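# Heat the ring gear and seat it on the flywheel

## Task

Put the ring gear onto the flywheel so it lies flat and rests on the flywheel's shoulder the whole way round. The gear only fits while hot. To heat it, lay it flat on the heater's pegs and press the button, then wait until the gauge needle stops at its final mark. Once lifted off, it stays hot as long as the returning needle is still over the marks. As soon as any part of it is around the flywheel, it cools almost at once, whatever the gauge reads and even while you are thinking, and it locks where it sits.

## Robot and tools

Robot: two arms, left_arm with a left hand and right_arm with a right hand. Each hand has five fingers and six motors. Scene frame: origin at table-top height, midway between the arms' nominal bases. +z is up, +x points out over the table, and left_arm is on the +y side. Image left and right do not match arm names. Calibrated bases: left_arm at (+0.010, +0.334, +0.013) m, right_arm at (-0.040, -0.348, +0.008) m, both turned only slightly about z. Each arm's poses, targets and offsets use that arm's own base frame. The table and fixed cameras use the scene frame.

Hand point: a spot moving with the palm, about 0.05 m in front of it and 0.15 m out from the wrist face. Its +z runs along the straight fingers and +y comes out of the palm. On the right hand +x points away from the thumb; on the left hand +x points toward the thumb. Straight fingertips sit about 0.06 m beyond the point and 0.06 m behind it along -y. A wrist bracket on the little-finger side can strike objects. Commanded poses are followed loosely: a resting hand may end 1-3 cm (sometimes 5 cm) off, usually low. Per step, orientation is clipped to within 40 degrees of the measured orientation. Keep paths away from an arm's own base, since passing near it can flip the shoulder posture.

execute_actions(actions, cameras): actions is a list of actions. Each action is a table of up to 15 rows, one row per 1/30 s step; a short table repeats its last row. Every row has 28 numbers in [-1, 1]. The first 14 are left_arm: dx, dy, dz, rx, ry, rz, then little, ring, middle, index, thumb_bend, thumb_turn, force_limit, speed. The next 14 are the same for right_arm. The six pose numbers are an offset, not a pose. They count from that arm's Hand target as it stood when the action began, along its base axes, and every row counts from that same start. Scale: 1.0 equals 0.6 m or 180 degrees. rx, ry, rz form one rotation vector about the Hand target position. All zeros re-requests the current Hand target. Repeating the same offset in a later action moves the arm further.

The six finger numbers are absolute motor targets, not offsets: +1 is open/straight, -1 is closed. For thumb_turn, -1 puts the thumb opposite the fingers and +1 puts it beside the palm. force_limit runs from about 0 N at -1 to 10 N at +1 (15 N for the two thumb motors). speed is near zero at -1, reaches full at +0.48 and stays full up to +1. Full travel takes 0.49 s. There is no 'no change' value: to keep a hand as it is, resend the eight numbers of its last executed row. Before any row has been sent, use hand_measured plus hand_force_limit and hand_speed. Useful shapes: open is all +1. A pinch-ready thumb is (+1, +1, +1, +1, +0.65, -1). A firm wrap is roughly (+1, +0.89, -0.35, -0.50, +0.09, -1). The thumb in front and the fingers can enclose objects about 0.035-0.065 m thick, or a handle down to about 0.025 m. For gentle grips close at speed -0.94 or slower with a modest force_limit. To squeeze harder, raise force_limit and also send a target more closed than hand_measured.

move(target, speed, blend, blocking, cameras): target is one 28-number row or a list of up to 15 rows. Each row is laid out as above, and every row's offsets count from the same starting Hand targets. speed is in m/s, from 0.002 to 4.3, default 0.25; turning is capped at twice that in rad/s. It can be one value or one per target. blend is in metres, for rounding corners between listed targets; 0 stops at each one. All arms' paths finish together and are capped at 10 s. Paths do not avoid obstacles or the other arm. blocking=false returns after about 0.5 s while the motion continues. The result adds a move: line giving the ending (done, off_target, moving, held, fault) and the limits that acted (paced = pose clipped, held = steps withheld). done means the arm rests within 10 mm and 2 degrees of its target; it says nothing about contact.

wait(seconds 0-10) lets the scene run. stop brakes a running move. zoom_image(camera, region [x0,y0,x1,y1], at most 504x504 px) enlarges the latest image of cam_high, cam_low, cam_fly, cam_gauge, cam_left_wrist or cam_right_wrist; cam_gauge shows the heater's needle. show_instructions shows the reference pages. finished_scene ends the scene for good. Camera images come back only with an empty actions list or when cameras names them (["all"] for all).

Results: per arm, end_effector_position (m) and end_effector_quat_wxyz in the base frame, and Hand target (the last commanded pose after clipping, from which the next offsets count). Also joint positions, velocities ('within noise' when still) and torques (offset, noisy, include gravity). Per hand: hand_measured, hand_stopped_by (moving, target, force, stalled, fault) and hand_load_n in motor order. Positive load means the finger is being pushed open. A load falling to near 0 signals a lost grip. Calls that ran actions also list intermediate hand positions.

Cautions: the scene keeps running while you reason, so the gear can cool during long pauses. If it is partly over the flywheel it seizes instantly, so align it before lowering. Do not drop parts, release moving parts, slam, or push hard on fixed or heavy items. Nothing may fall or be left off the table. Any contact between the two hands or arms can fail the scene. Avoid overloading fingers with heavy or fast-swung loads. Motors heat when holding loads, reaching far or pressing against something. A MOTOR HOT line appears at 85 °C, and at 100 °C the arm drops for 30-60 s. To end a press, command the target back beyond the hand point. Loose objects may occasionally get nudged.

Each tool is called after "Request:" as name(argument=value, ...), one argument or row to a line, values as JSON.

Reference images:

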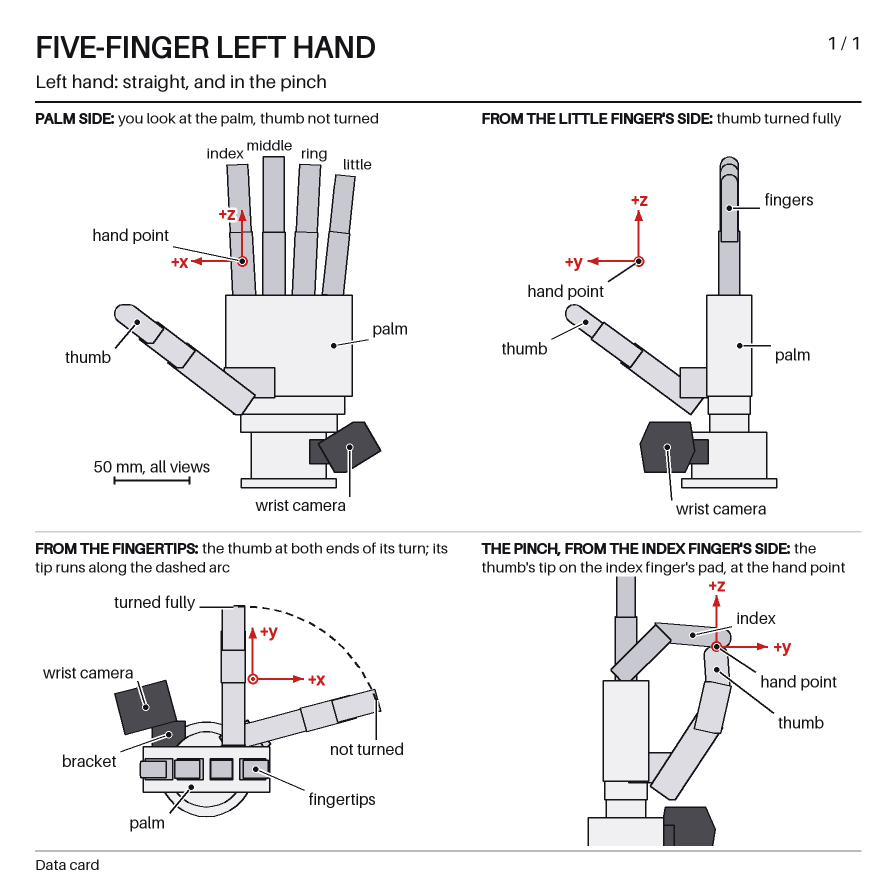

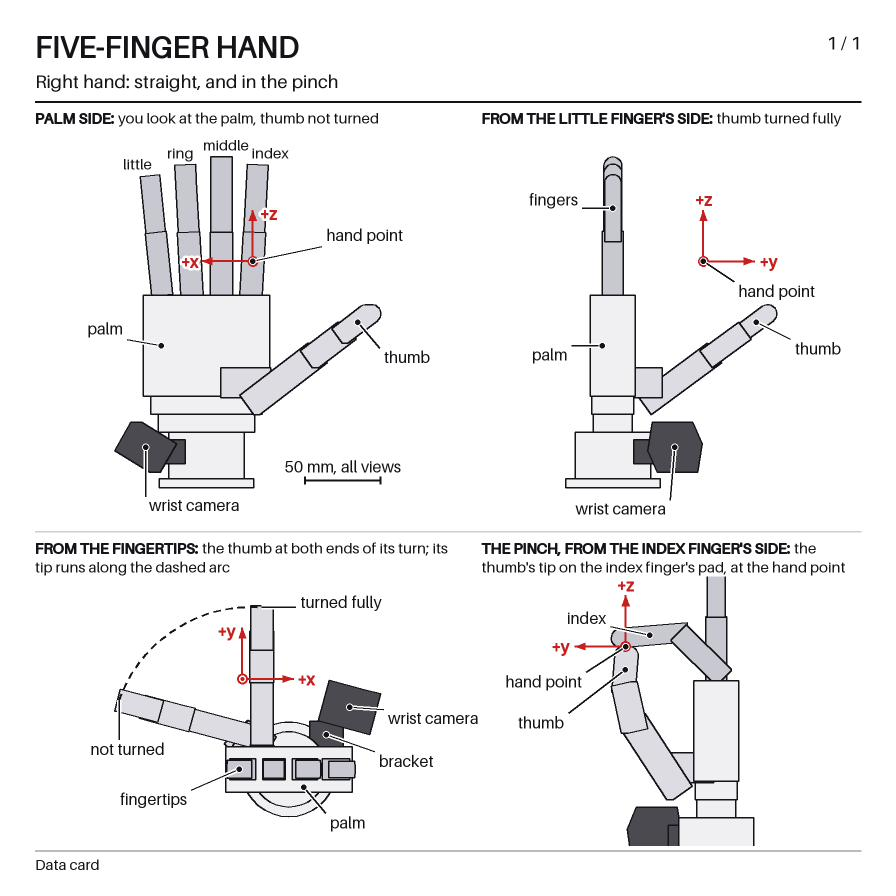

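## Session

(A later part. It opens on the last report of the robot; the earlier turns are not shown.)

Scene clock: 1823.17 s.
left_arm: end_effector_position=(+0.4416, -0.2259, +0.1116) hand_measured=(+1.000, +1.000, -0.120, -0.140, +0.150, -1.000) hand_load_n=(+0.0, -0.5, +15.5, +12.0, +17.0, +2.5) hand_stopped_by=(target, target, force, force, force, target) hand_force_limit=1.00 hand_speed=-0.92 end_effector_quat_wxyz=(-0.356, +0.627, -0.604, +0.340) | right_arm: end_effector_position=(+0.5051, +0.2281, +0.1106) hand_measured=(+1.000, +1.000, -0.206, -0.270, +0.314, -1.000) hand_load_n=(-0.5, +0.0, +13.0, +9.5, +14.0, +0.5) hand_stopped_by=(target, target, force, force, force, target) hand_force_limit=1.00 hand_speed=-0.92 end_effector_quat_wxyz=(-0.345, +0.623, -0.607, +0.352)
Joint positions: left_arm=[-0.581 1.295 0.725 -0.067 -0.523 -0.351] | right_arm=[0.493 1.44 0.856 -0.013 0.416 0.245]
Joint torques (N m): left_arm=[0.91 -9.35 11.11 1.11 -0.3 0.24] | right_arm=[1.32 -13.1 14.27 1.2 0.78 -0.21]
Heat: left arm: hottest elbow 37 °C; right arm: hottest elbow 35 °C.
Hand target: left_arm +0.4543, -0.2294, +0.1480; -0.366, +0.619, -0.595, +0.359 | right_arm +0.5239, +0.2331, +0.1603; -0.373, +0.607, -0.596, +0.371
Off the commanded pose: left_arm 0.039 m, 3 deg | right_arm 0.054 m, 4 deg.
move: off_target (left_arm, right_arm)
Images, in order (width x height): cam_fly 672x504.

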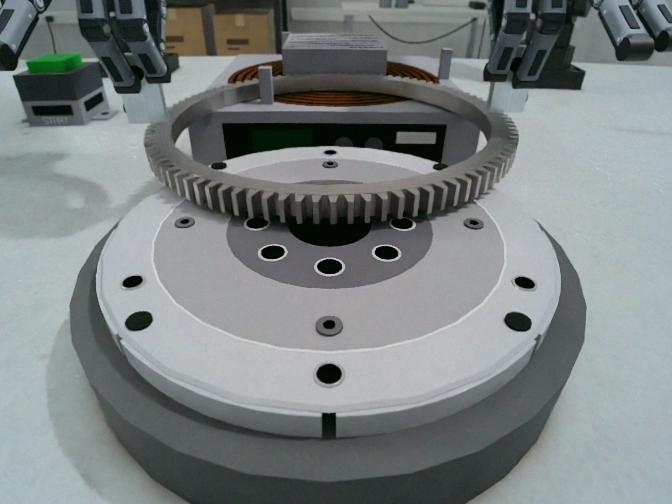

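Request:
move(
  target=[0.015,0,0.05,0,-0.006,0,1,1,-0.6,-0.7,-0.2,-1,1.0,-0.92,0.02,0,0.0533,0,-0.012,0,1,1,-0.6,-0.7,-0.2,-1,1.0,-0.92],
  speed=0.04,
  cameras=["cam_fly"],
)

Scene clock: 1828.33 s.
left_arm: end_effector_position=(+0.4408, -0.2262, +0.1239) hand_measured=(+1.000, +1.000, -0.120, -0.140, +0.152, -1.000) hand_load_n=(+0.0, +0.0, +17.5, +11.5, +24.5, +5.0) hand_stopped_by=(target, target, force, force, force, target) hand_force_limit=1.00 hand_speed=-0.92 end_effector_quat_wxyz=(-0.353, +0.624, -0.612, +0.333) | right_arm: end_effector_position=(+0.5030, +0.2257, +0.1173) hand_measured=(+1.000, +1.000, -0.206, -0.270, +0.314, -1.000) hand_load_n=(+0.0, -0.5, +11.5, +6.0, +16.5, +1.5) hand_stopped_by=(target, target, force, force, force, target) hand_force_limit=1.00 hand_speed=-0.92 end_effector_quat_wxyz=(-0.336, +0.632, -0.602, +0.354)
Joint positions: left_arm=[-0.58 1.276 0.757 -0.134 -0.516 -0.341] | right_arm=[0.493 1.425 0.871 -0.056 0.417 0.225]
Joint torques (N m): left_arm=[1.49 -10.05 12.83 1.55 -0.59 0.31] | right_arm=[1.08 -13.98 16.94 1.7 0.9 -0.23]
Heat: left arm: hottest elbow 37 °C; right arm: hottest elbow 36 °C.
Hand target: left_arm +0.4632, -0.2294, +0.1780; -0.372, +0.616, -0.591, +0.365 | right_arm +0.5360, +0.2331, +0.1924; -0.384, +0.600, -0.589, +0.382
Off the commanded pose: left_arm 0.059 m, 5 deg | right_arm 0.082 m, 8 deg.
move: off_target (left_arm, right_arm)
Images, in order (width x height): cam_fly 672x504.

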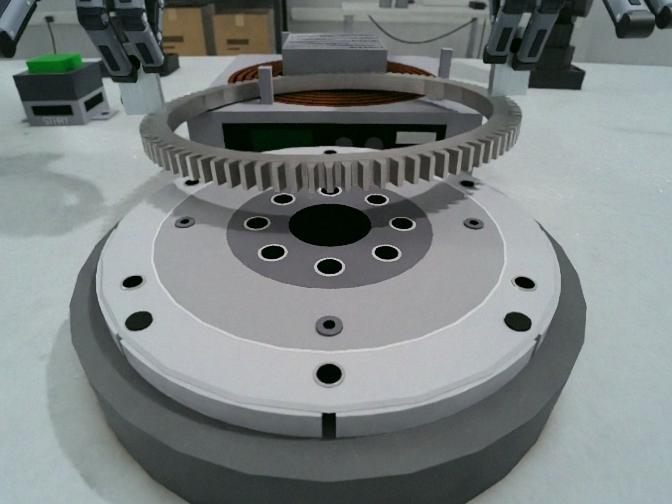

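Request:
execute_actions(
  actions=[],
  cameras=["cam_left_wrist","cam_right_wrist","cam_fly"],
)

Request:
zoom_image(
  camera="cam_right_wrist",
  region=[350, 370, 500, 520],
)

Request:
zoom_image(
  camera="cam_left_wrist",
  region=[160, 380, 320, 540],
)

Request:
zoom_image(
  camera="cam_fly",
  region=[200, 30, 480, 130],
)

Scene clock: 1844.83 s.
left_arm: end_effector_position=(+0.4408, -0.2262, +0.1239) hand_measured=(+1.000, +1.000, -0.120, -0.140, +0.152, -1.000) hand_load_n=(+0.0, -0.5, +17.5, +11.5, +24.5, +4.5) hand_stopped_by=(target, target, force, force, force, target) hand_force_limit=1.00 hand_speed=-0.92 end_effector_quat_wxyz=(-0.353, +0.624, -0.612, +0.333) | right_arm: end_effector_position=(+0.5030, +0.2257, +0.1173) hand_measured=(+1.000, +1.000, -0.206, -0.270, +0.314, -1.000) hand_load_n=(+0.0, +0.0, +11.5, +6.5, +16.5, +1.5) hand_stopped_by=(target, target, force, force, force, target) hand_force_limit=1.00 hand_speed=-0.92 end_effector_quat_wxyz=(-0.336, +0.632, -0.602, +0.354)
Joint positions: left_arm=[-0.58 1.276 0.757 -0.134 -0.516 -0.341] | right_arm=[0.493 1.425 0.871 -0.056 0.417 0.225]
Joint velocities: within noise
Joint torques (N m): left_arm=[1.49 -10.11 12.79 1.57 -0.58 0.31] | right_arm=[1.03 -14.04 16.91 1.74 0.95 -0.24]
Heat: left arm: hottest elbow 39 °C; right arm: hottest elbow 39 °C.
Hand target: left_arm +0.4632, -0.2294, +0.1780; -0.372, +0.616, -0.591, +0.365 | right_arm +0.5360, +0.2331, +0.1924; -0.384, +0.599, -0.589, +0.382
Off the commanded pose: left_arm 0.059 m, 5 deg | right_arm 0.082 m, 8 deg.
Images, in order (width x height): cam_fly 672x504, cam_left_wrist 616x616, cam_right_wrist 616x616.

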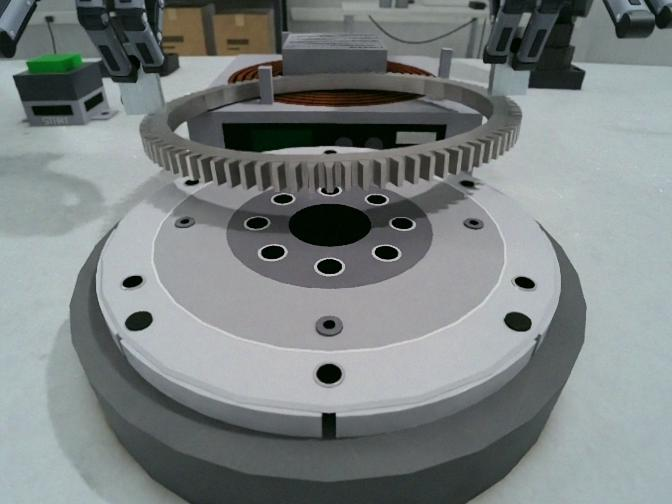

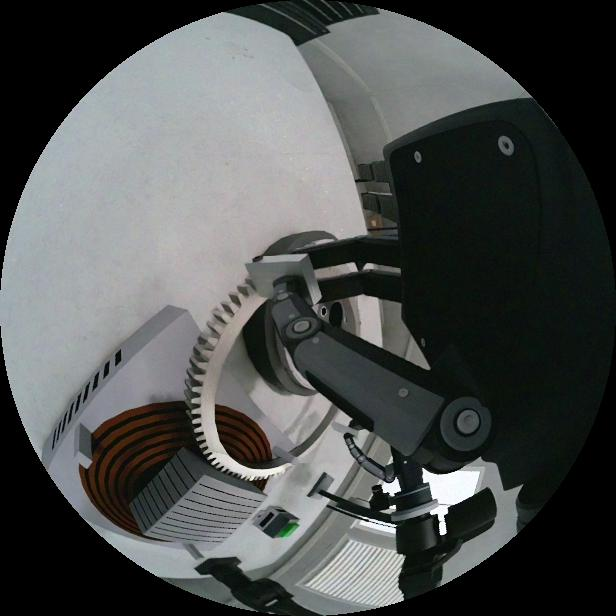

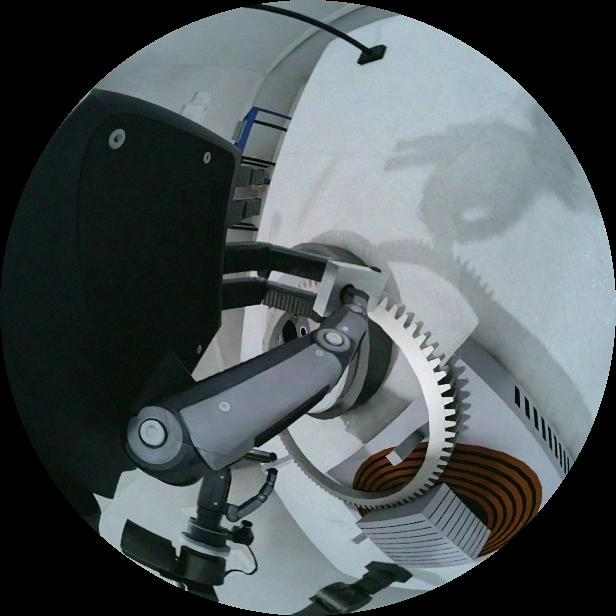

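Scaled by 3.360 from the camera's 616x616 image, which has a finer 880x880 frame.

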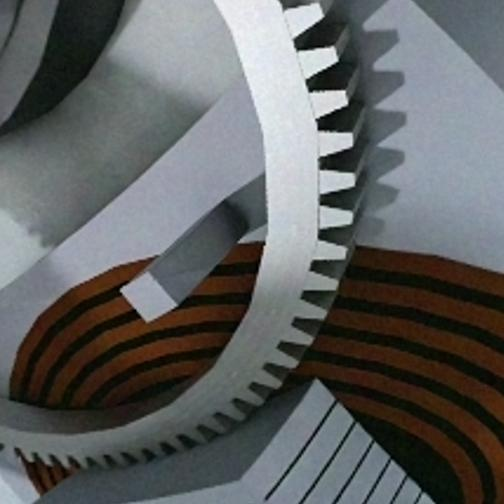

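Scaled by 3.150 from the camera's 616x616 image, which has a finer 880x880 frame.

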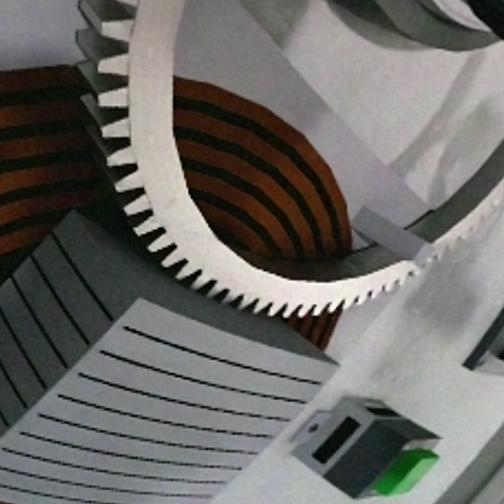

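Scaled by 1.800.

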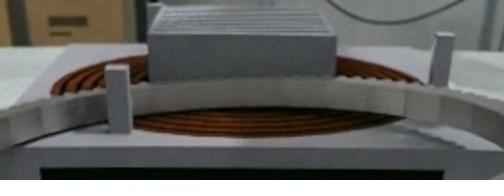

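Request:
move(
  target=[0,0,-0.05,0,0,0,1,1,-0.6,-0.7,-0.2,-1,1.0,-0.92,0,0,-0.05,0,0,0,1,1,-0.6,-0.7,-0.2,-1,1.0,-0.92],
  speed=0.04,
  cameras=["cam_fly"],
)

Scene clock: 1893.27 s.
left_arm: end_effector_position=(+0.4466, -0.2258, +0.1237) hand_measured=(+1.000, +1.000, -0.120, -0.140, +0.152, -1.000) hand_load_n=(+0.0, +0.0, +10.5, +11.5, +13.0, +2.0) hand_stopped_by=(target, target, force, force, force, target) hand_force_limit=1.00 hand_speed=-0.92 end_effector_quat_wxyz=(-0.360, +0.619, -0.612, +0.336) | right_arm: end_effector_position=(+0.5090, +0.2280, +0.1176) hand_measured=(+1.000, +1.000, -0.206, -0.270, +0.314, -1.000) hand_load_n=(+0.0, +0.0, +8.0, +12.5, +13.5, +1.5) hand_stopped_by=(target, target, force, force, force, target) hand_force_limit=1.00 hand_speed=-0.92 end_effector_quat_wxyz=(-0.343, +0.631, -0.595, +0.360)
Joint positions: left_arm=[-0.576 1.288 0.757 -0.104 -0.518 -0.322] | right_arm=[0.493 1.437 0.871 -0.018 0.417 0.207]
Joint torques (N m): left_arm=[1.26 -7.71 9.14 3.96 -0.41 0.11] | right_arm=[0.85 -11.58 13.2 3.97 0.83 -0.07]
Heat: left arm: hottest elbow 43 °C; right arm: hottest elbow 45 °C.
Hand target: left_arm +0.4632, -0.2293, +0.1479; -0.372, +0.616, -0.591, +0.365 | right_arm +0.5360, +0.2332, +0.1625; -0.384, +0.599, -0.589, +0.382
Off the commanded pose: left_arm 0.030 m, 4 deg | right_arm 0.053 m, 6 deg.
move: off_target (left_arm, right_arm)
Images, in order (width x height): cam_fly 672x504.

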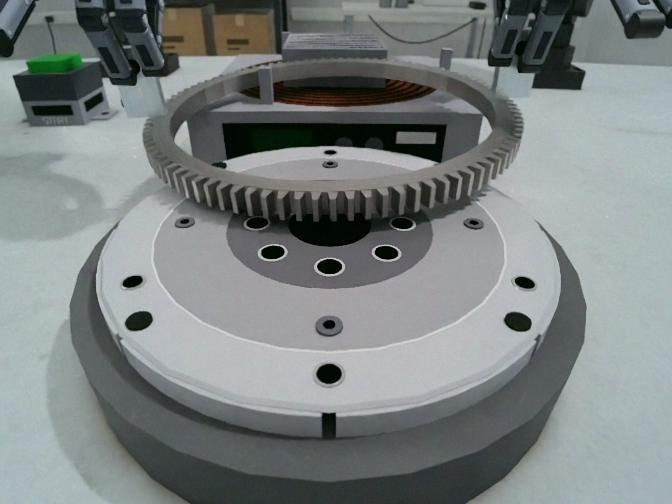

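Request:
move(
  target=[
    [0.0333,0,0,0,0,0,1,1,-0.6,-0.7,-0.2,-1,1.0,-0.92,0.0333,0,0,0,0,0,1,1,-0.6,-0.7,-0.2,-1,1.0,-0.92],
    [0.045,0,0.0333,0,0,0,1,1,-0.6,-0.7,-0.2,-1,1.0,-0.92,0.045,0,0.0333,0,0,0,1,1,-0.6,-0.7,-0.2,-1,1.0,-0.92],
  ],
  speed=0.04,
  blend=[0.01,0],
  cameras=["cam_fly"],
)

Scene clock: 1900.17 s.
left_arm: end_effector_position=(+0.4561, -0.2233, +0.1197) hand_measured=(+1.000, +1.000, -0.120, -0.140, +0.152, -1.000) hand_load_n=(+0.0, +0.0, +11.5, +11.0, +14.5, +2.0) hand_stopped_by=(target, target, force, force, force, target) hand_force_limit=1.00 hand_speed=-0.92 end_effector_quat_wxyz=(-0.353, +0.620, -0.616, +0.333) | right_arm: end_effector_position=(+0.5136, +0.2284, +0.1137) hand_measured=(+1.000, +1.000, -0.206, -0.270, +0.314, -1.000) hand_load_n=(+0.0, +0.0, +5.5, +13.5, +14.0, +3.0) hand_stopped_by=(target, target, force, force, force, target) hand_force_limit=1.00 hand_speed=-0.92 end_effector_quat_wxyz=(-0.337, +0.639, -0.594, +0.353)
Joint positions: left_arm=[-0.55 1.314 0.776 -0.103 -0.485 -0.308] | right_arm=[0.483 1.456 0.893 -0.04 0.395 0.201]
Joint torques (N m): left_arm=[2.02 -8.06 13.89 2.21 -0.55 0.2] | right_arm=[-0.62 -11.69 18.55 2.51 0.8 -0.17]
Heat: left arm: hottest elbow 42 °C; right arm: hottest elbow 44 °C.
Hand target: left_arm +0.4903, -0.2295, +0.1681; -0.372, +0.616, -0.591, +0.365 | right_arm +0.5630, +0.2331, +0.1823; -0.384, +0.600, -0.589, +0.382
Off the commanded pose: left_arm 0.059 m, 5 deg | right_arm 0.085 m, 8 deg.
move: off_target (left_arm, right_arm)
Images, in order (width x height): cam_fly 672x504.

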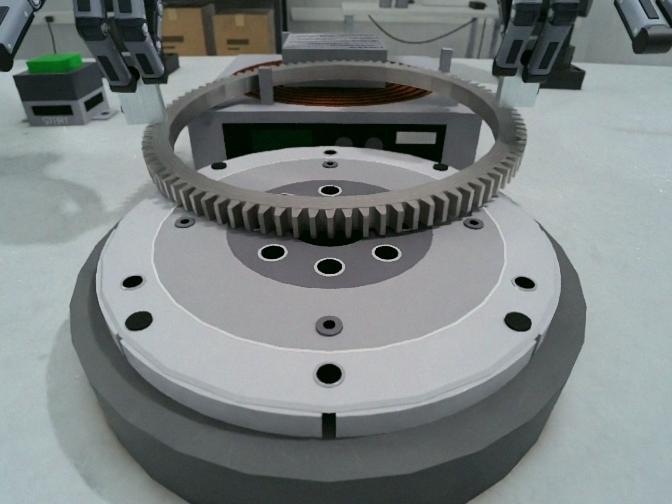

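Request:
move(
  target=[0.022,0,0.0667,0,0,0,1,1,-0.6,-0.7,-0.2,-1,1.0,-0.92,0.035,0,0.0667,0,0,0,1,1,-0.6,-0.7,-0.2,-1,1.0,-0.92],
  speed=0.04,
  cameras=["cam_fly"],
)

Scene clock: 1905.27 s.
left_arm: end_effector_position=(+0.4736, -0.2227, +0.1507) hand_measured=(+1.000, +1.000, -0.120, -0.140, +0.152, -1.000) hand_load_n=(+0.0, +0.0, +10.0, +11.0, +14.5, +2.5) hand_stopped_by=(target, target, force, force, force, target) hand_force_limit=1.00 hand_speed=-0.92 end_effector_quat_wxyz=(-0.352, +0.623, -0.618, +0.326) | right_arm: end_effector_position=(+0.5342, +0.2280, +0.1439) hand_measured=(+1.000, +1.000, -0.206, -0.270, +0.314, -1.000) hand_load_n=(+0.0, +0.0, +6.5, +12.0, +15.0, +2.5) hand_stopped_by=(target, target, force, force, force, target) hand_force_limit=1.00 hand_speed=-0.92 end_effector_quat_wxyz=(-0.330, +0.643, -0.595, +0.350)
Joint positions: left_arm=[-0.527 1.314 0.875 -0.211 -0.472 -0.298] | right_arm=[0.461 1.463 0.999 -0.151 0.378 0.186]
Joint torques (N m): left_arm=[1.49 -9.52 14.27 2.18 -0.51 0.19] | right_arm=[-0.5 -13.1 19.73 2.47 0.78 -0.09]
Heat: left arm: hottest elbow 43 °C; right arm: hottest elbow 45 °C.
Hand target: left_arm +0.5035, -0.2293, +0.2081; -0.372, +0.616, -0.591, +0.365 | right_arm +0.5839, +0.2331, +0.2223; -0.384, +0.600, -0.589, +0.382
Off the commanded pose: left_arm 0.065 m, 6 deg | right_arm 0.093 m, 9 deg.
move: off_target (left_arm, right_arm)
Images, in order (width x height): cam_fly 672x504.

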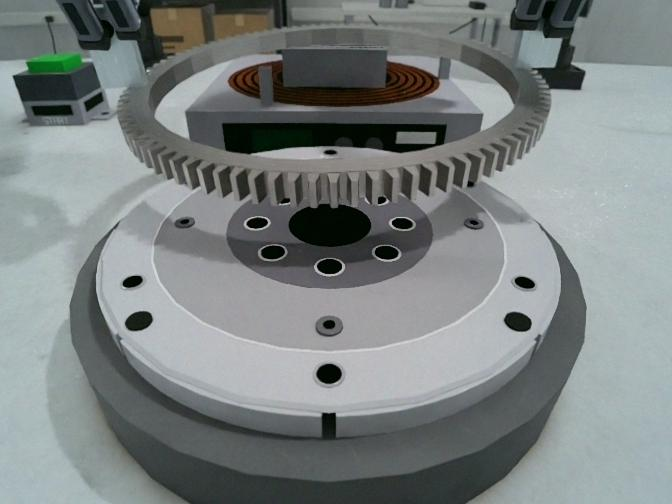

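Request:
move(
  target=[0.0,0,0.045,0,0,0,1,1,-0.6,-0.7,-0.2,-1,1.0,-0.92,0.0,0,0.0667,0,0,0,1,1,-0.6,-0.7,-0.2,-1,1.0,-0.92],
  speed=0.04,
  cameras=["cam_fly"],
)

Scene clock: 1912.90 s.
left_arm: end_effector_position=(+0.4748, -0.2223, +0.1646) hand_measured=(+1.000, +1.000, -0.120, -0.140, +0.152, -1.000) hand_load_n=(+0.0, +0.0, +9.0, +10.5, +15.5, +2.0) hand_stopped_by=(target, target, force, force, force, target) hand_force_limit=1.00 hand_speed=-0.92 end_effector_quat_wxyz=(-0.351, +0.624, -0.623, +0.316) | right_arm: end_effector_position=(+0.5372, +0.2285, +0.1600) hand_measured=(+1.000, +1.000, -0.206, -0.270, +0.314, -1.000) hand_load_n=(+0.0, +0.0, +7.5, +11.0, +15.0, +2.0) hand_stopped_by=(target, target, force, force, force, target) hand_force_limit=1.00 hand_speed=-0.92 end_effector_quat_wxyz=(-0.315, +0.652, -0.598, +0.344)
Joint positions: left_arm=[-0.526 1.307 0.92 -0.286 -0.472 -0.297] | right_arm=[0.459 1.463 1.066 -0.256 0.375 0.186]
Joint torques (N m): left_arm=[1.44 -10.93 14.84 2.17 -0.5 0.16] | right_arm=[0.03 -15.68 20.63 2.63 0.93 -0.1]
Heat: left arm: hottest elbow 45 °C; right arm: hottest elbow 47 °C.
Hand target: left_arm +0.5035, -0.2293, +0.2351; -0.372, +0.616, -0.591, +0.365 | right_arm +0.5839, +0.2331, +0.2622; -0.384, +0.600, -0.589, +0.382
Off the commanded pose: left_arm 0.076 m, 7 deg | right_arm 0.113 m, 11 deg.
move: off_target (left_arm, right_arm)
Images, in order (width x height): cam_fly 672x504.

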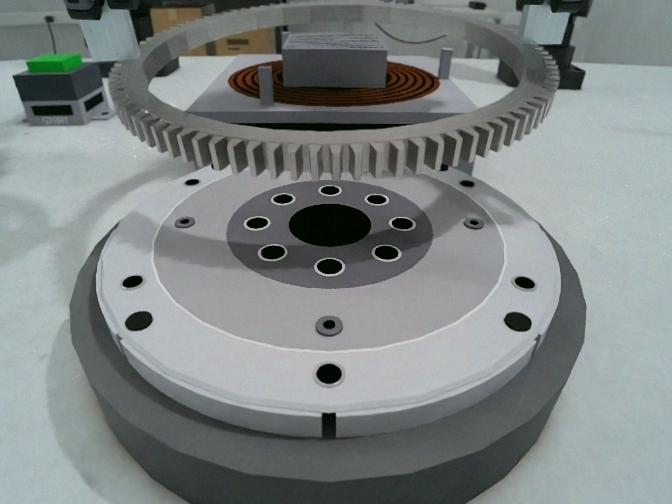

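Request:
move(
  target=[-0.3333,-0.009,0.0,0,0,0,1,1,-0.6,-0.7,-0.2,-1,1.0,-0.92,-0.3333,-0.0017,0.005,0,0,0,1,1,-0.6,-0.7,-0.2,-1,1.0,-0.92],
  speed=0.08,
  cameras=["cam_fly","cam_high","cam_left_wrist","cam_right_wrist"],
)

Scene clock: 1934.33 s.
left_arm: end_effector_position=(+0.3056, -0.2305, +0.2155) hand_measured=(+1.000, +1.000, -0.120, -0.140, +0.152, -1.000) hand_load_n=(+0.0, +0.0, +5.5, +11.0, +15.0, +1.5) hand_stopped_by=(target, target, force, force, force, target) hand_force_limit=1.00 hand_speed=-0.92 end_effector_quat_wxyz=(-0.375, +0.615, -0.603, +0.342) | right_arm: end_effector_position=(+0.3795, +0.2255, +0.2237) hand_measured=(+1.000, +1.000, -0.206, -0.270, +0.314, -1.000) hand_load_n=(+0.0, +0.0, +9.0, +9.5, +17.0, -0.5) hand_stopped_by=(target, target, force, force, force, target) hand_force_limit=1.00 hand_speed=-0.92 end_effector_quat_wxyz=(-0.339, +0.635, -0.583, +0.377)
Joint positions: left_arm=[-0.905 0.885 0.749 -0.633 -0.8 -0.571] | right_arm=[0.702 1.012 0.826 -0.447 0.609 0.302]
Joint torques (N m): left_arm=[-0.44 -5.01 9.58 1.88 -0.67 -0.08] | right_arm=[2.55 -8.29 13.03 2.69 1.16 0.2]
Heat: left arm: hottest elbow 45 °C; right arm: hottest elbow 51 °C.
Hand target: left_arm +0.3035, -0.2348, +0.2350; -0.372, +0.616, -0.591, +0.365 | right_arm +0.3839, +0.2321, +0.2653; -0.384, +0.600, -0.589, +0.382
Off the commanded pose: left_arm 0.020 m, 3 deg | right_arm 0.042 m, 7 deg.
move: off_target (left_arm, right_arm)
Images, in order (width x height): cam_high 672x504, cam_fly 672x504, cam_left_wrist 616x616, cam_right_wrist 616x616.

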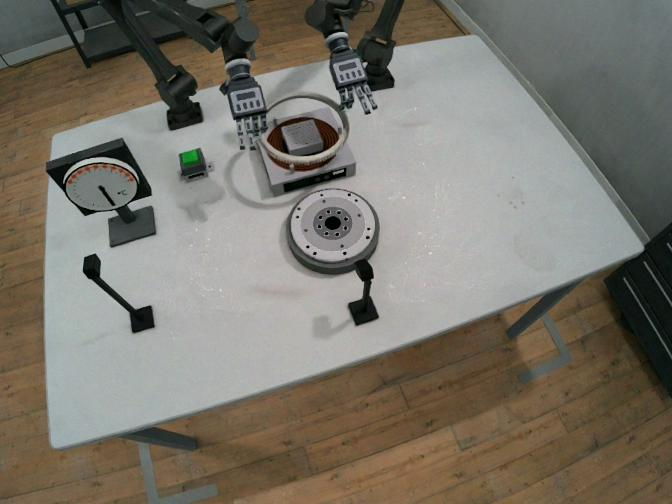

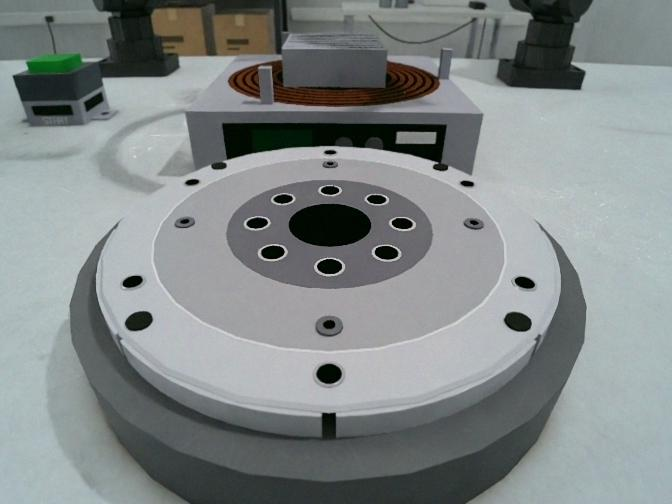

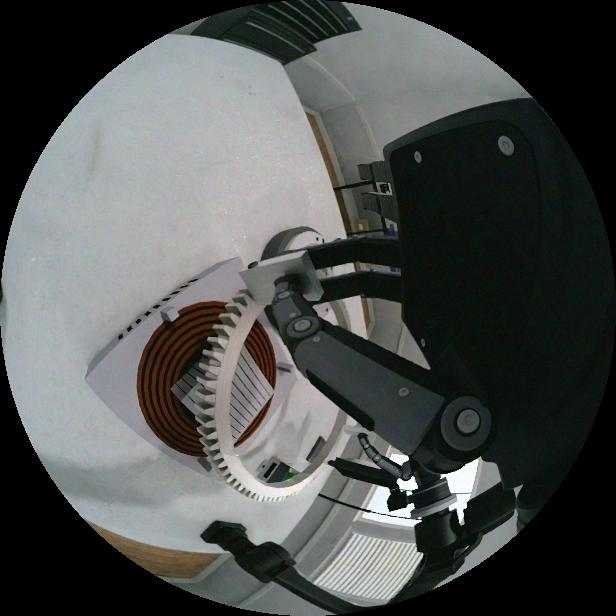

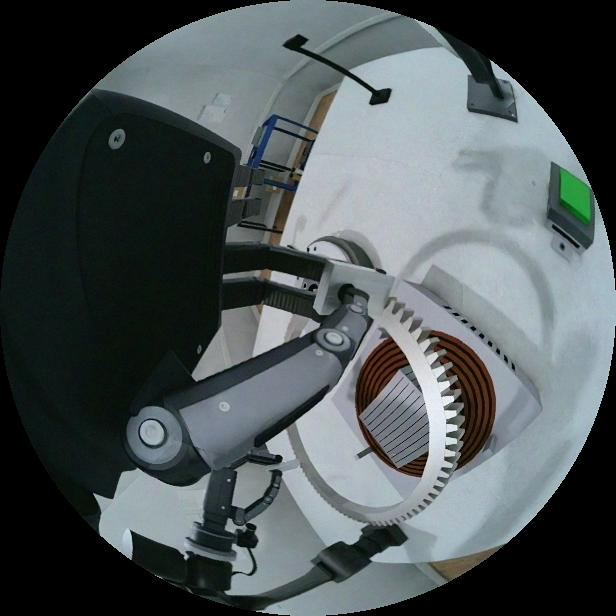

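Request:
move(
  target=[-0.083,0.0015,0.0,0,0,0,1,1,-0.6,-0.7,-0.2,-1,1.0,-0.92,-0.083,0.003,-0.008,0,0,0,1,1,-0.6,-0.7,-0.2,-1,1.0,-0.92],
  speed=0.06,
  cameras=["cam_high","cam_left_wrist","cam_right_wrist"],
)

Request:
zoom_image(
  camera="cam_high",
  region=[210, 50, 420, 240],
)

Scene clock: 1949.43 s.
left_arm: end_effector_position=(+0.2555, -0.2295, +0.2171) hand_measured=(+1.000, +1.000, -0.120, -0.140, +0.152, -1.000) hand_load_n=(+0.0, -0.5, +5.5, +11.0, +15.0, +1.5) hand_stopped_by=(target, target, force, force, force, target) hand_force_limit=1.00 hand_speed=-0.92 end_effector_quat_wxyz=(-0.378, +0.614, -0.603, +0.343) | right_arm: end_effector_position=(+0.3306, +0.2274, +0.2244) hand_measured=(+1.000, +1.000, -0.206, -0.270, +0.314, -1.000) hand_load_n=(+0.0, +0.0, +9.5, +9.5, +16.5, -0.5) hand_stopped_by=(target, target, force, force, force, target) hand_force_limit=1.00 hand_speed=-0.92 end_effector_quat_wxyz=(-0.342, +0.632, -0.581, +0.382)
Joint positions: left_arm=[-1.073 0.815 0.736 -0.829 -0.916 -0.755] | right_arm=[0.826 0.908 0.771 -0.541 0.713 0.388]
Joint torques (N m): left_arm=[-0.5 -3.55 9.65 1.62 -0.86 -0.07] | right_arm=[2.67 -6.71 12.92 2.5 1.26 0.21]
Heat: left arm: hottest elbow 45 °C; right arm: hottest elbow 49 °C.
Hand target: left_arm +0.2537, -0.2338, +0.2350; -0.372, +0.616, -0.591, +0.365 | right_arm +0.3341, +0.2340, +0.2606; -0.384, +0.600, -0.589, +0.382
Off the commanded pose: left_arm 0.019 m, 3 deg | right_arm 0.037 m, 6 deg.
move: off_target (left_arm, right_arm)
Images, in order (width x height): cam_high 672x504, cam_left_wrist 616x616, cam_right_wrist 616x616.

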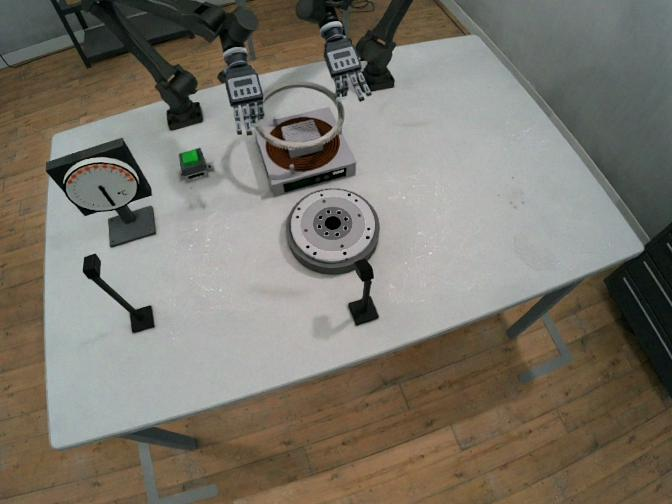

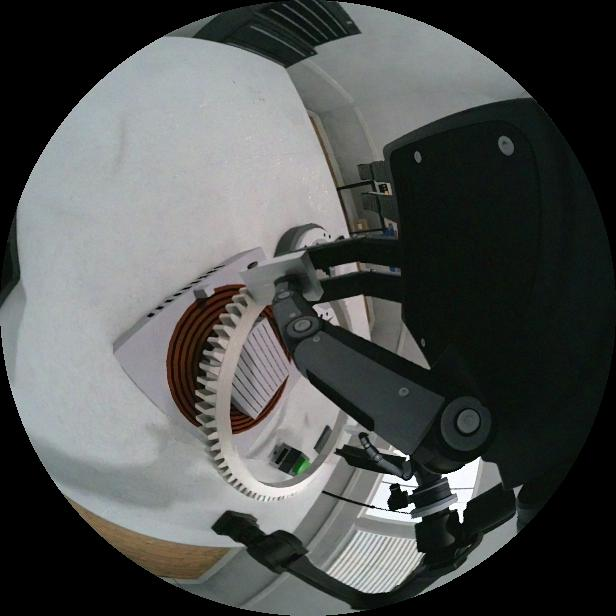

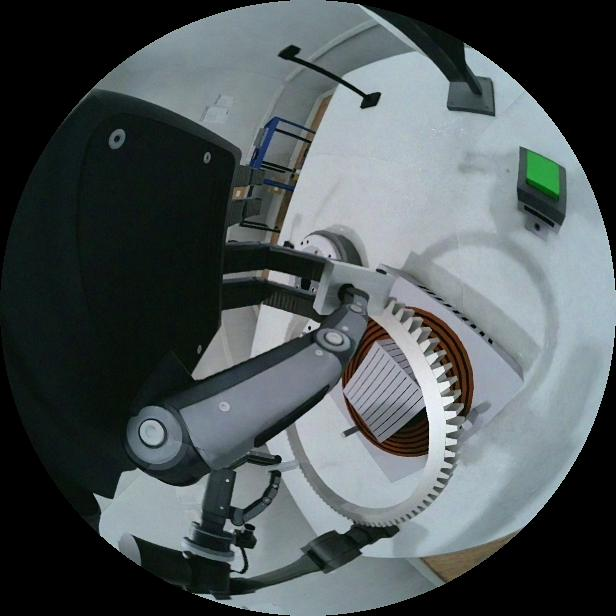

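Scaled by 2.400.

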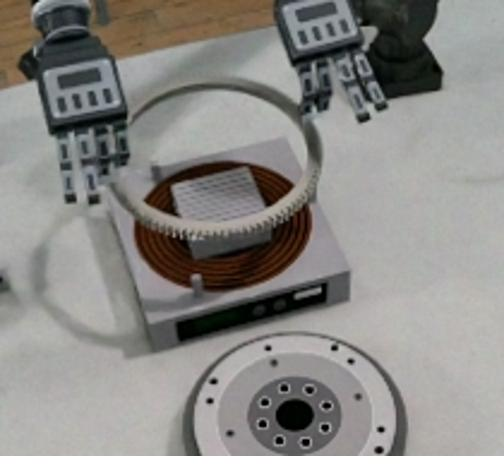

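Request:
move(
  target=[0.005,0.0,-0.0917,0,0,0,1,1,-0.6,-0.7,-0.2,-1,1.0,-0.92,0.005,0.0,-0.1,0,0,0,1,1,-0.6,-0.7,-0.2,-1,1.0,-0.92],
  speed=0.05,
  cameras=["cam_fly","cam_high","cam_left_wrist","cam_right_wrist"],
)

Request:
zoom_image(
  camera="cam_high",
  region=[210, 50, 420, 240],
)

Request:
zoom_image(
  camera="cam_fly",
  region=[130, 0, 530, 160],
)

Scene clock: 1965.93 s.
left_arm: end_effector_position=(+0.2522, -0.2294, +0.1694) hand_measured=(+1.000, +1.000, -0.120, -0.140, +0.152, -1.000) hand_load_n=(-0.5, +0.0, +6.0, +12.5, +14.5, +3.5) hand_stopped_by=(target, target, force, force, force, target) hand_force_limit=1.00 hand_speed=-0.92 end_effector_quat_wxyz=(-0.370, +0.616, -0.601, +0.350) | right_arm: end_effector_position=(+0.3254, +0.2275, +0.1739) hand_measured=(+1.000, +1.000, -0.206, -0.270, +0.314, -1.000) hand_load_n=(+0.0, +0.0, +8.5, +10.5, +17.0, +0.5) hand_stopped_by=(target, target, force, force, force, target) hand_force_limit=1.00 hand_speed=-0.92 end_effector_quat_wxyz=(-0.352, +0.628, -0.584, +0.376)
Joint positions: left_arm=[-1.077 0.821 0.61 -0.687 -0.908 -0.764] | right_arm=[0.832 0.921 0.636 -0.383 0.708 0.404]
Joint torques (N m): left_arm=[0.5 -2.2 8.87 2.67 -0.97 0.12] | right_arm=[1.49 -4.78 12.12 3.56 1.39 0.02]
Heat: left arm: hottest elbow 43 °C; right arm: hottest elbow 46 °C.
Hand target: left_arm +0.2567, -0.2339, +0.1801; -0.372, +0.616, -0.591, +0.365 | right_arm +0.3372, +0.2340, +0.2007; -0.384, +0.599, -0.589, +0.382
Off the commanded pose: left_arm 0.012 m, 2 deg | right_arm 0.030 m, 5 deg.
move: off_target (left_arm, right_arm)
Images, in order (width x height): cam_high 672x504, cam_fly 672x504, cam_left_wrist 616x616, cam_right_wrist 616x616.

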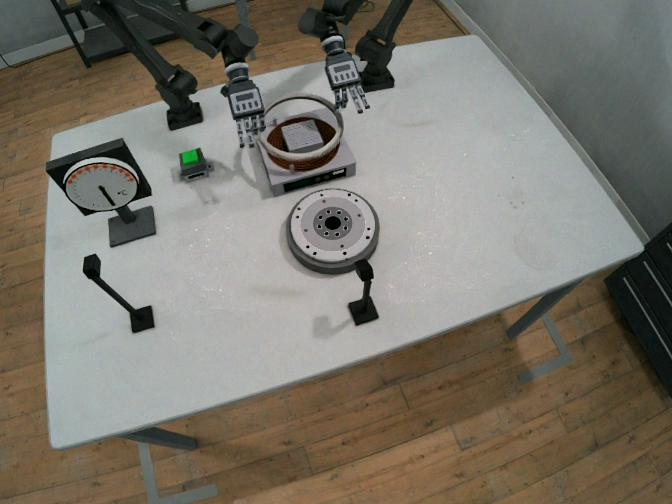

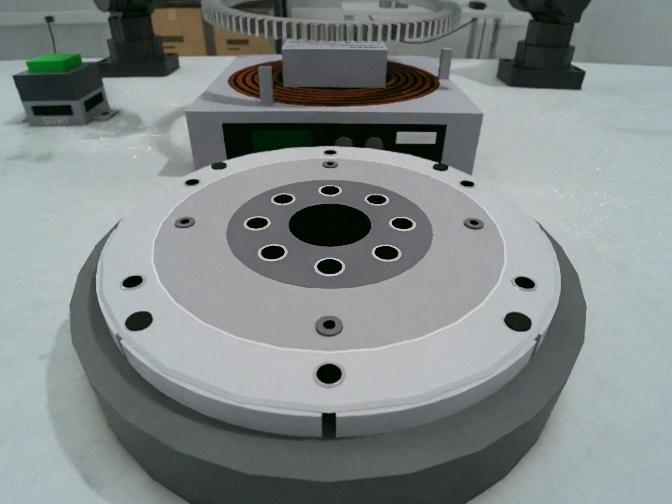

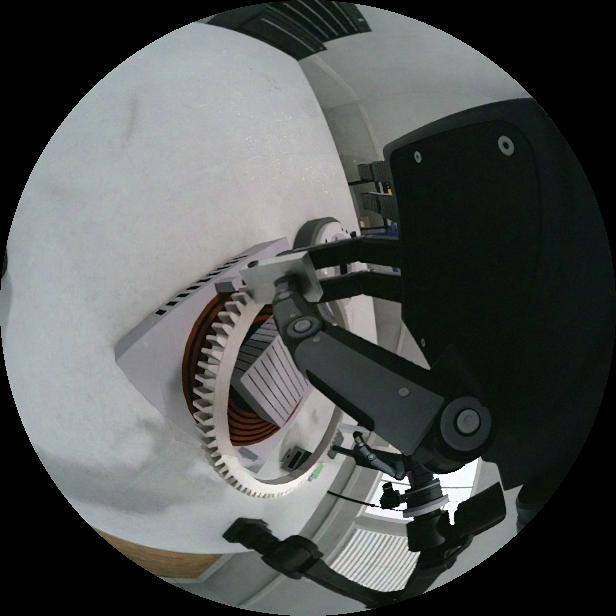

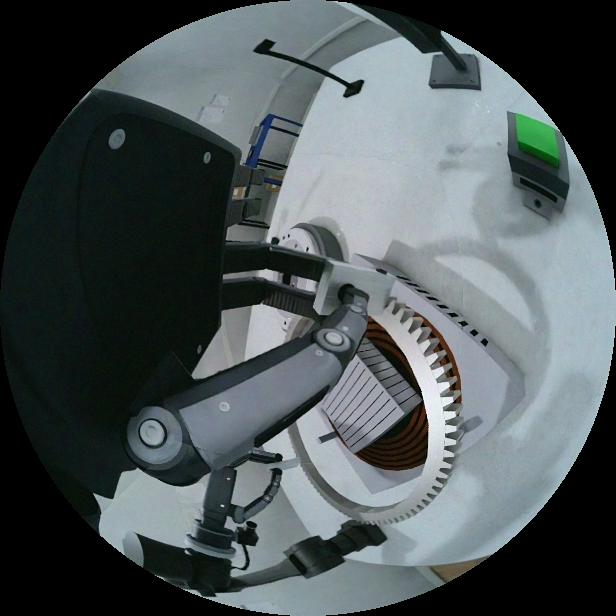

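Scaled by 2.400.

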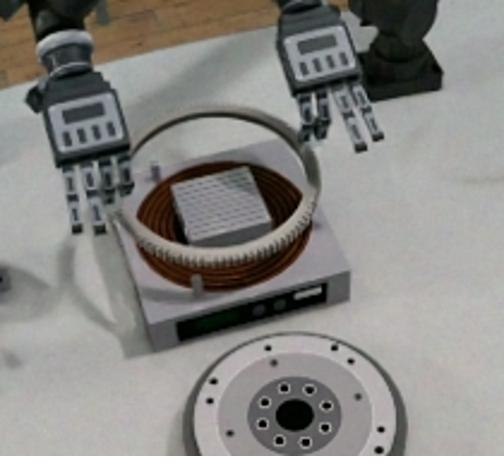

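Scaled by 1.260.

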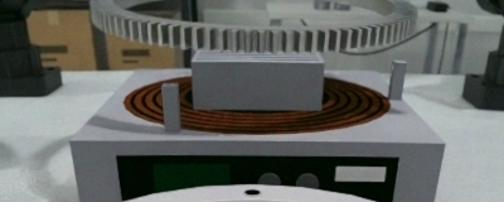

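Request:
zoom_image(
  camera="cam_right_wrist",
  region=[280, 300, 500, 520],
)

Request:
zoom_image(
  camera="cam_left_wrist",
  region=[160, 260, 380, 500],
)

Scaled by 2.291 from the camera's 616x616 image, which has a finer 880x880 frame.

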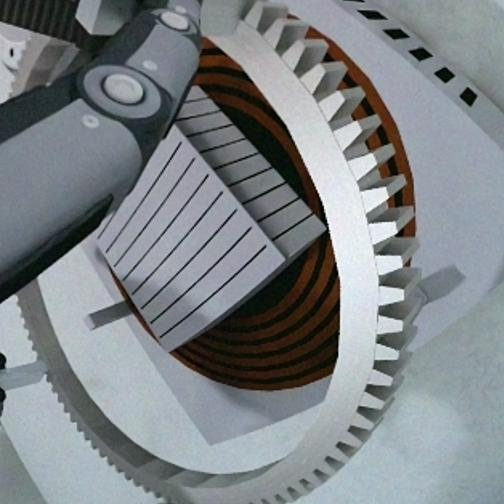

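Scaled by 2.100 from the camera's 616x616 image, which has a finer 880x880 frame.

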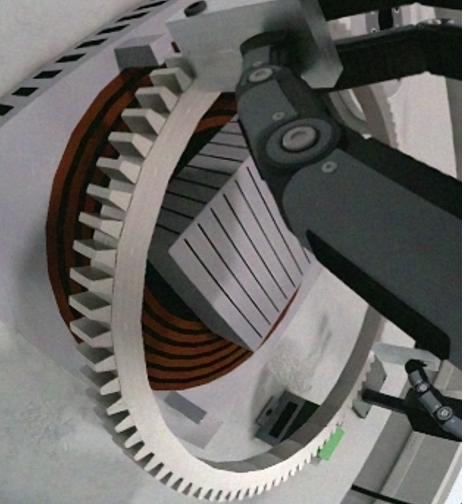

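Request:
move(
  target=[
    [0.022,0.0,0,0,0,0,1,1,-0.6,-0.7,-0.2,-1,1.0,-0.92,0.025,0.0,0,0,0,0,1,1,-0.6,-0.7,-0.2,-1,1.0,-0.92],
    [0.022,0.0,-0.02,0,0,0,1,1,-0.6,-0.7,-0.2,-1,1.0,-0.92,0.025,0.0,-0.0233,0,0,0,1,1,-0.6,-0.7,-0.2,-1,1.0,-0.92],
  ],
  speed=0.04,
  blend=[0.005,0],
  cameras=["cam_fly","cam_high","cam_right_wrist"],
)

Request:
zoom_image(
  camera="cam_high",
  region=[230, 80, 380, 200],
)

Request:
zoom_image(
  camera="cam_fly",
  region=[130, 0, 530, 160],
)

Scene clock: 1997.90 s.
left_arm: end_effector_position=(+0.2621, -0.2282, +0.1548) hand_measured=(+1.000, +1.000, -0.120, -0.140, +0.152, -1.000) hand_load_n=(+0.0, +0.0, +6.0, +11.5, +15.0, +3.0) hand_stopped_by=(target, target, force, force, force, target) hand_force_limit=1.00 hand_speed=-0.92 end_effector_quat_wxyz=(-0.372, +0.613, -0.605, +0.346) | right_arm: end_effector_position=(+0.3354, +0.2302, +0.1586) hand_measured=(+1.000, +1.000, -0.206, -0.270, +0.314, -1.000) hand_load_n=(+0.0, +0.0, +8.0, +11.0, +16.5, +0.5) hand_stopped_by=(target, target, force, force, force, target) hand_force_limit=1.00 hand_speed=-0.92 end_effector_quat_wxyz=(-0.352, +0.631, -0.581, +0.375)
Joint positions: left_arm=[-1.037 0.845 0.58 -0.6 -0.881 -0.707] | right_arm=[0.809 0.966 0.618 -0.306 0.685 0.38]
Joint torques (N m): left_arm=[1.2 -2.2 9.07 3.17 -0.75 0.12] | right_arm=[-0.32 -5.19 12.19 3.69 0.99 0]
Heat: left arm: hottest elbow 43 °C; right arm: hottest elbow 42 °C.
Hand target: left_arm +0.2699, -0.2339, +0.1680; -0.372, +0.616, -0.591, +0.365 | right_arm +0.3521, +0.2340, +0.1867; -0.384, +0.599, -0.589, +0.382
Off the commanded pose: left_arm 0.016 m, 3 deg | right_arm 0.033 m, 5 deg.
move: off_target (left_arm, right_arm)
Images, in order (width x height): cam_high 672x504, cam_fly 672x504, cam_right_wrist 616x616.

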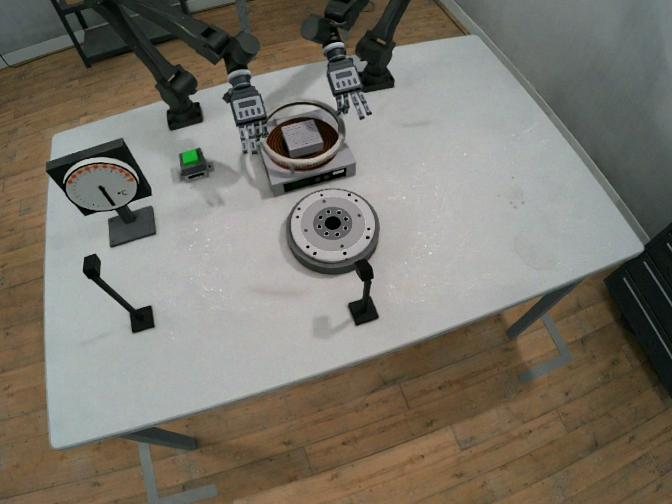

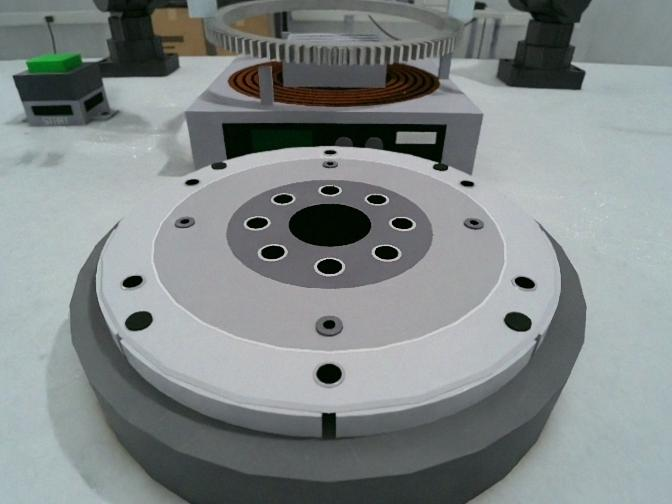

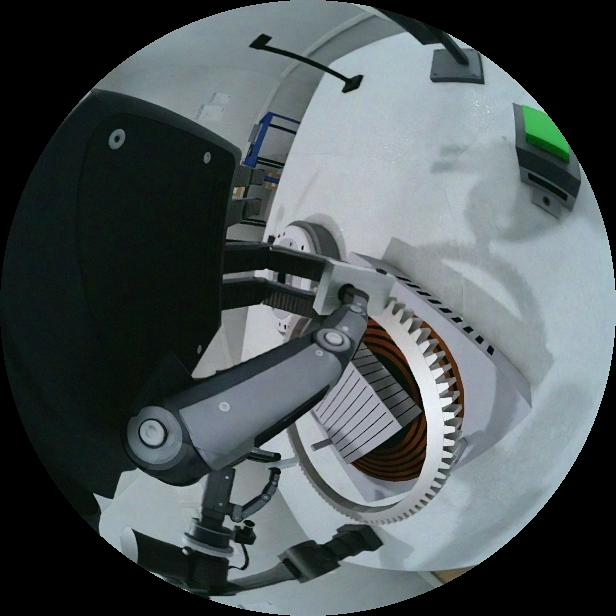

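Scaled by 3.360.

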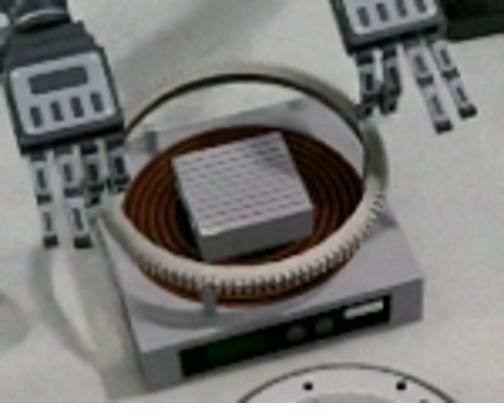

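Scaled by 1.260.

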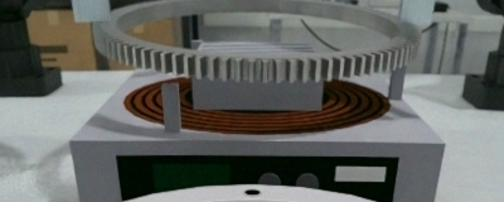

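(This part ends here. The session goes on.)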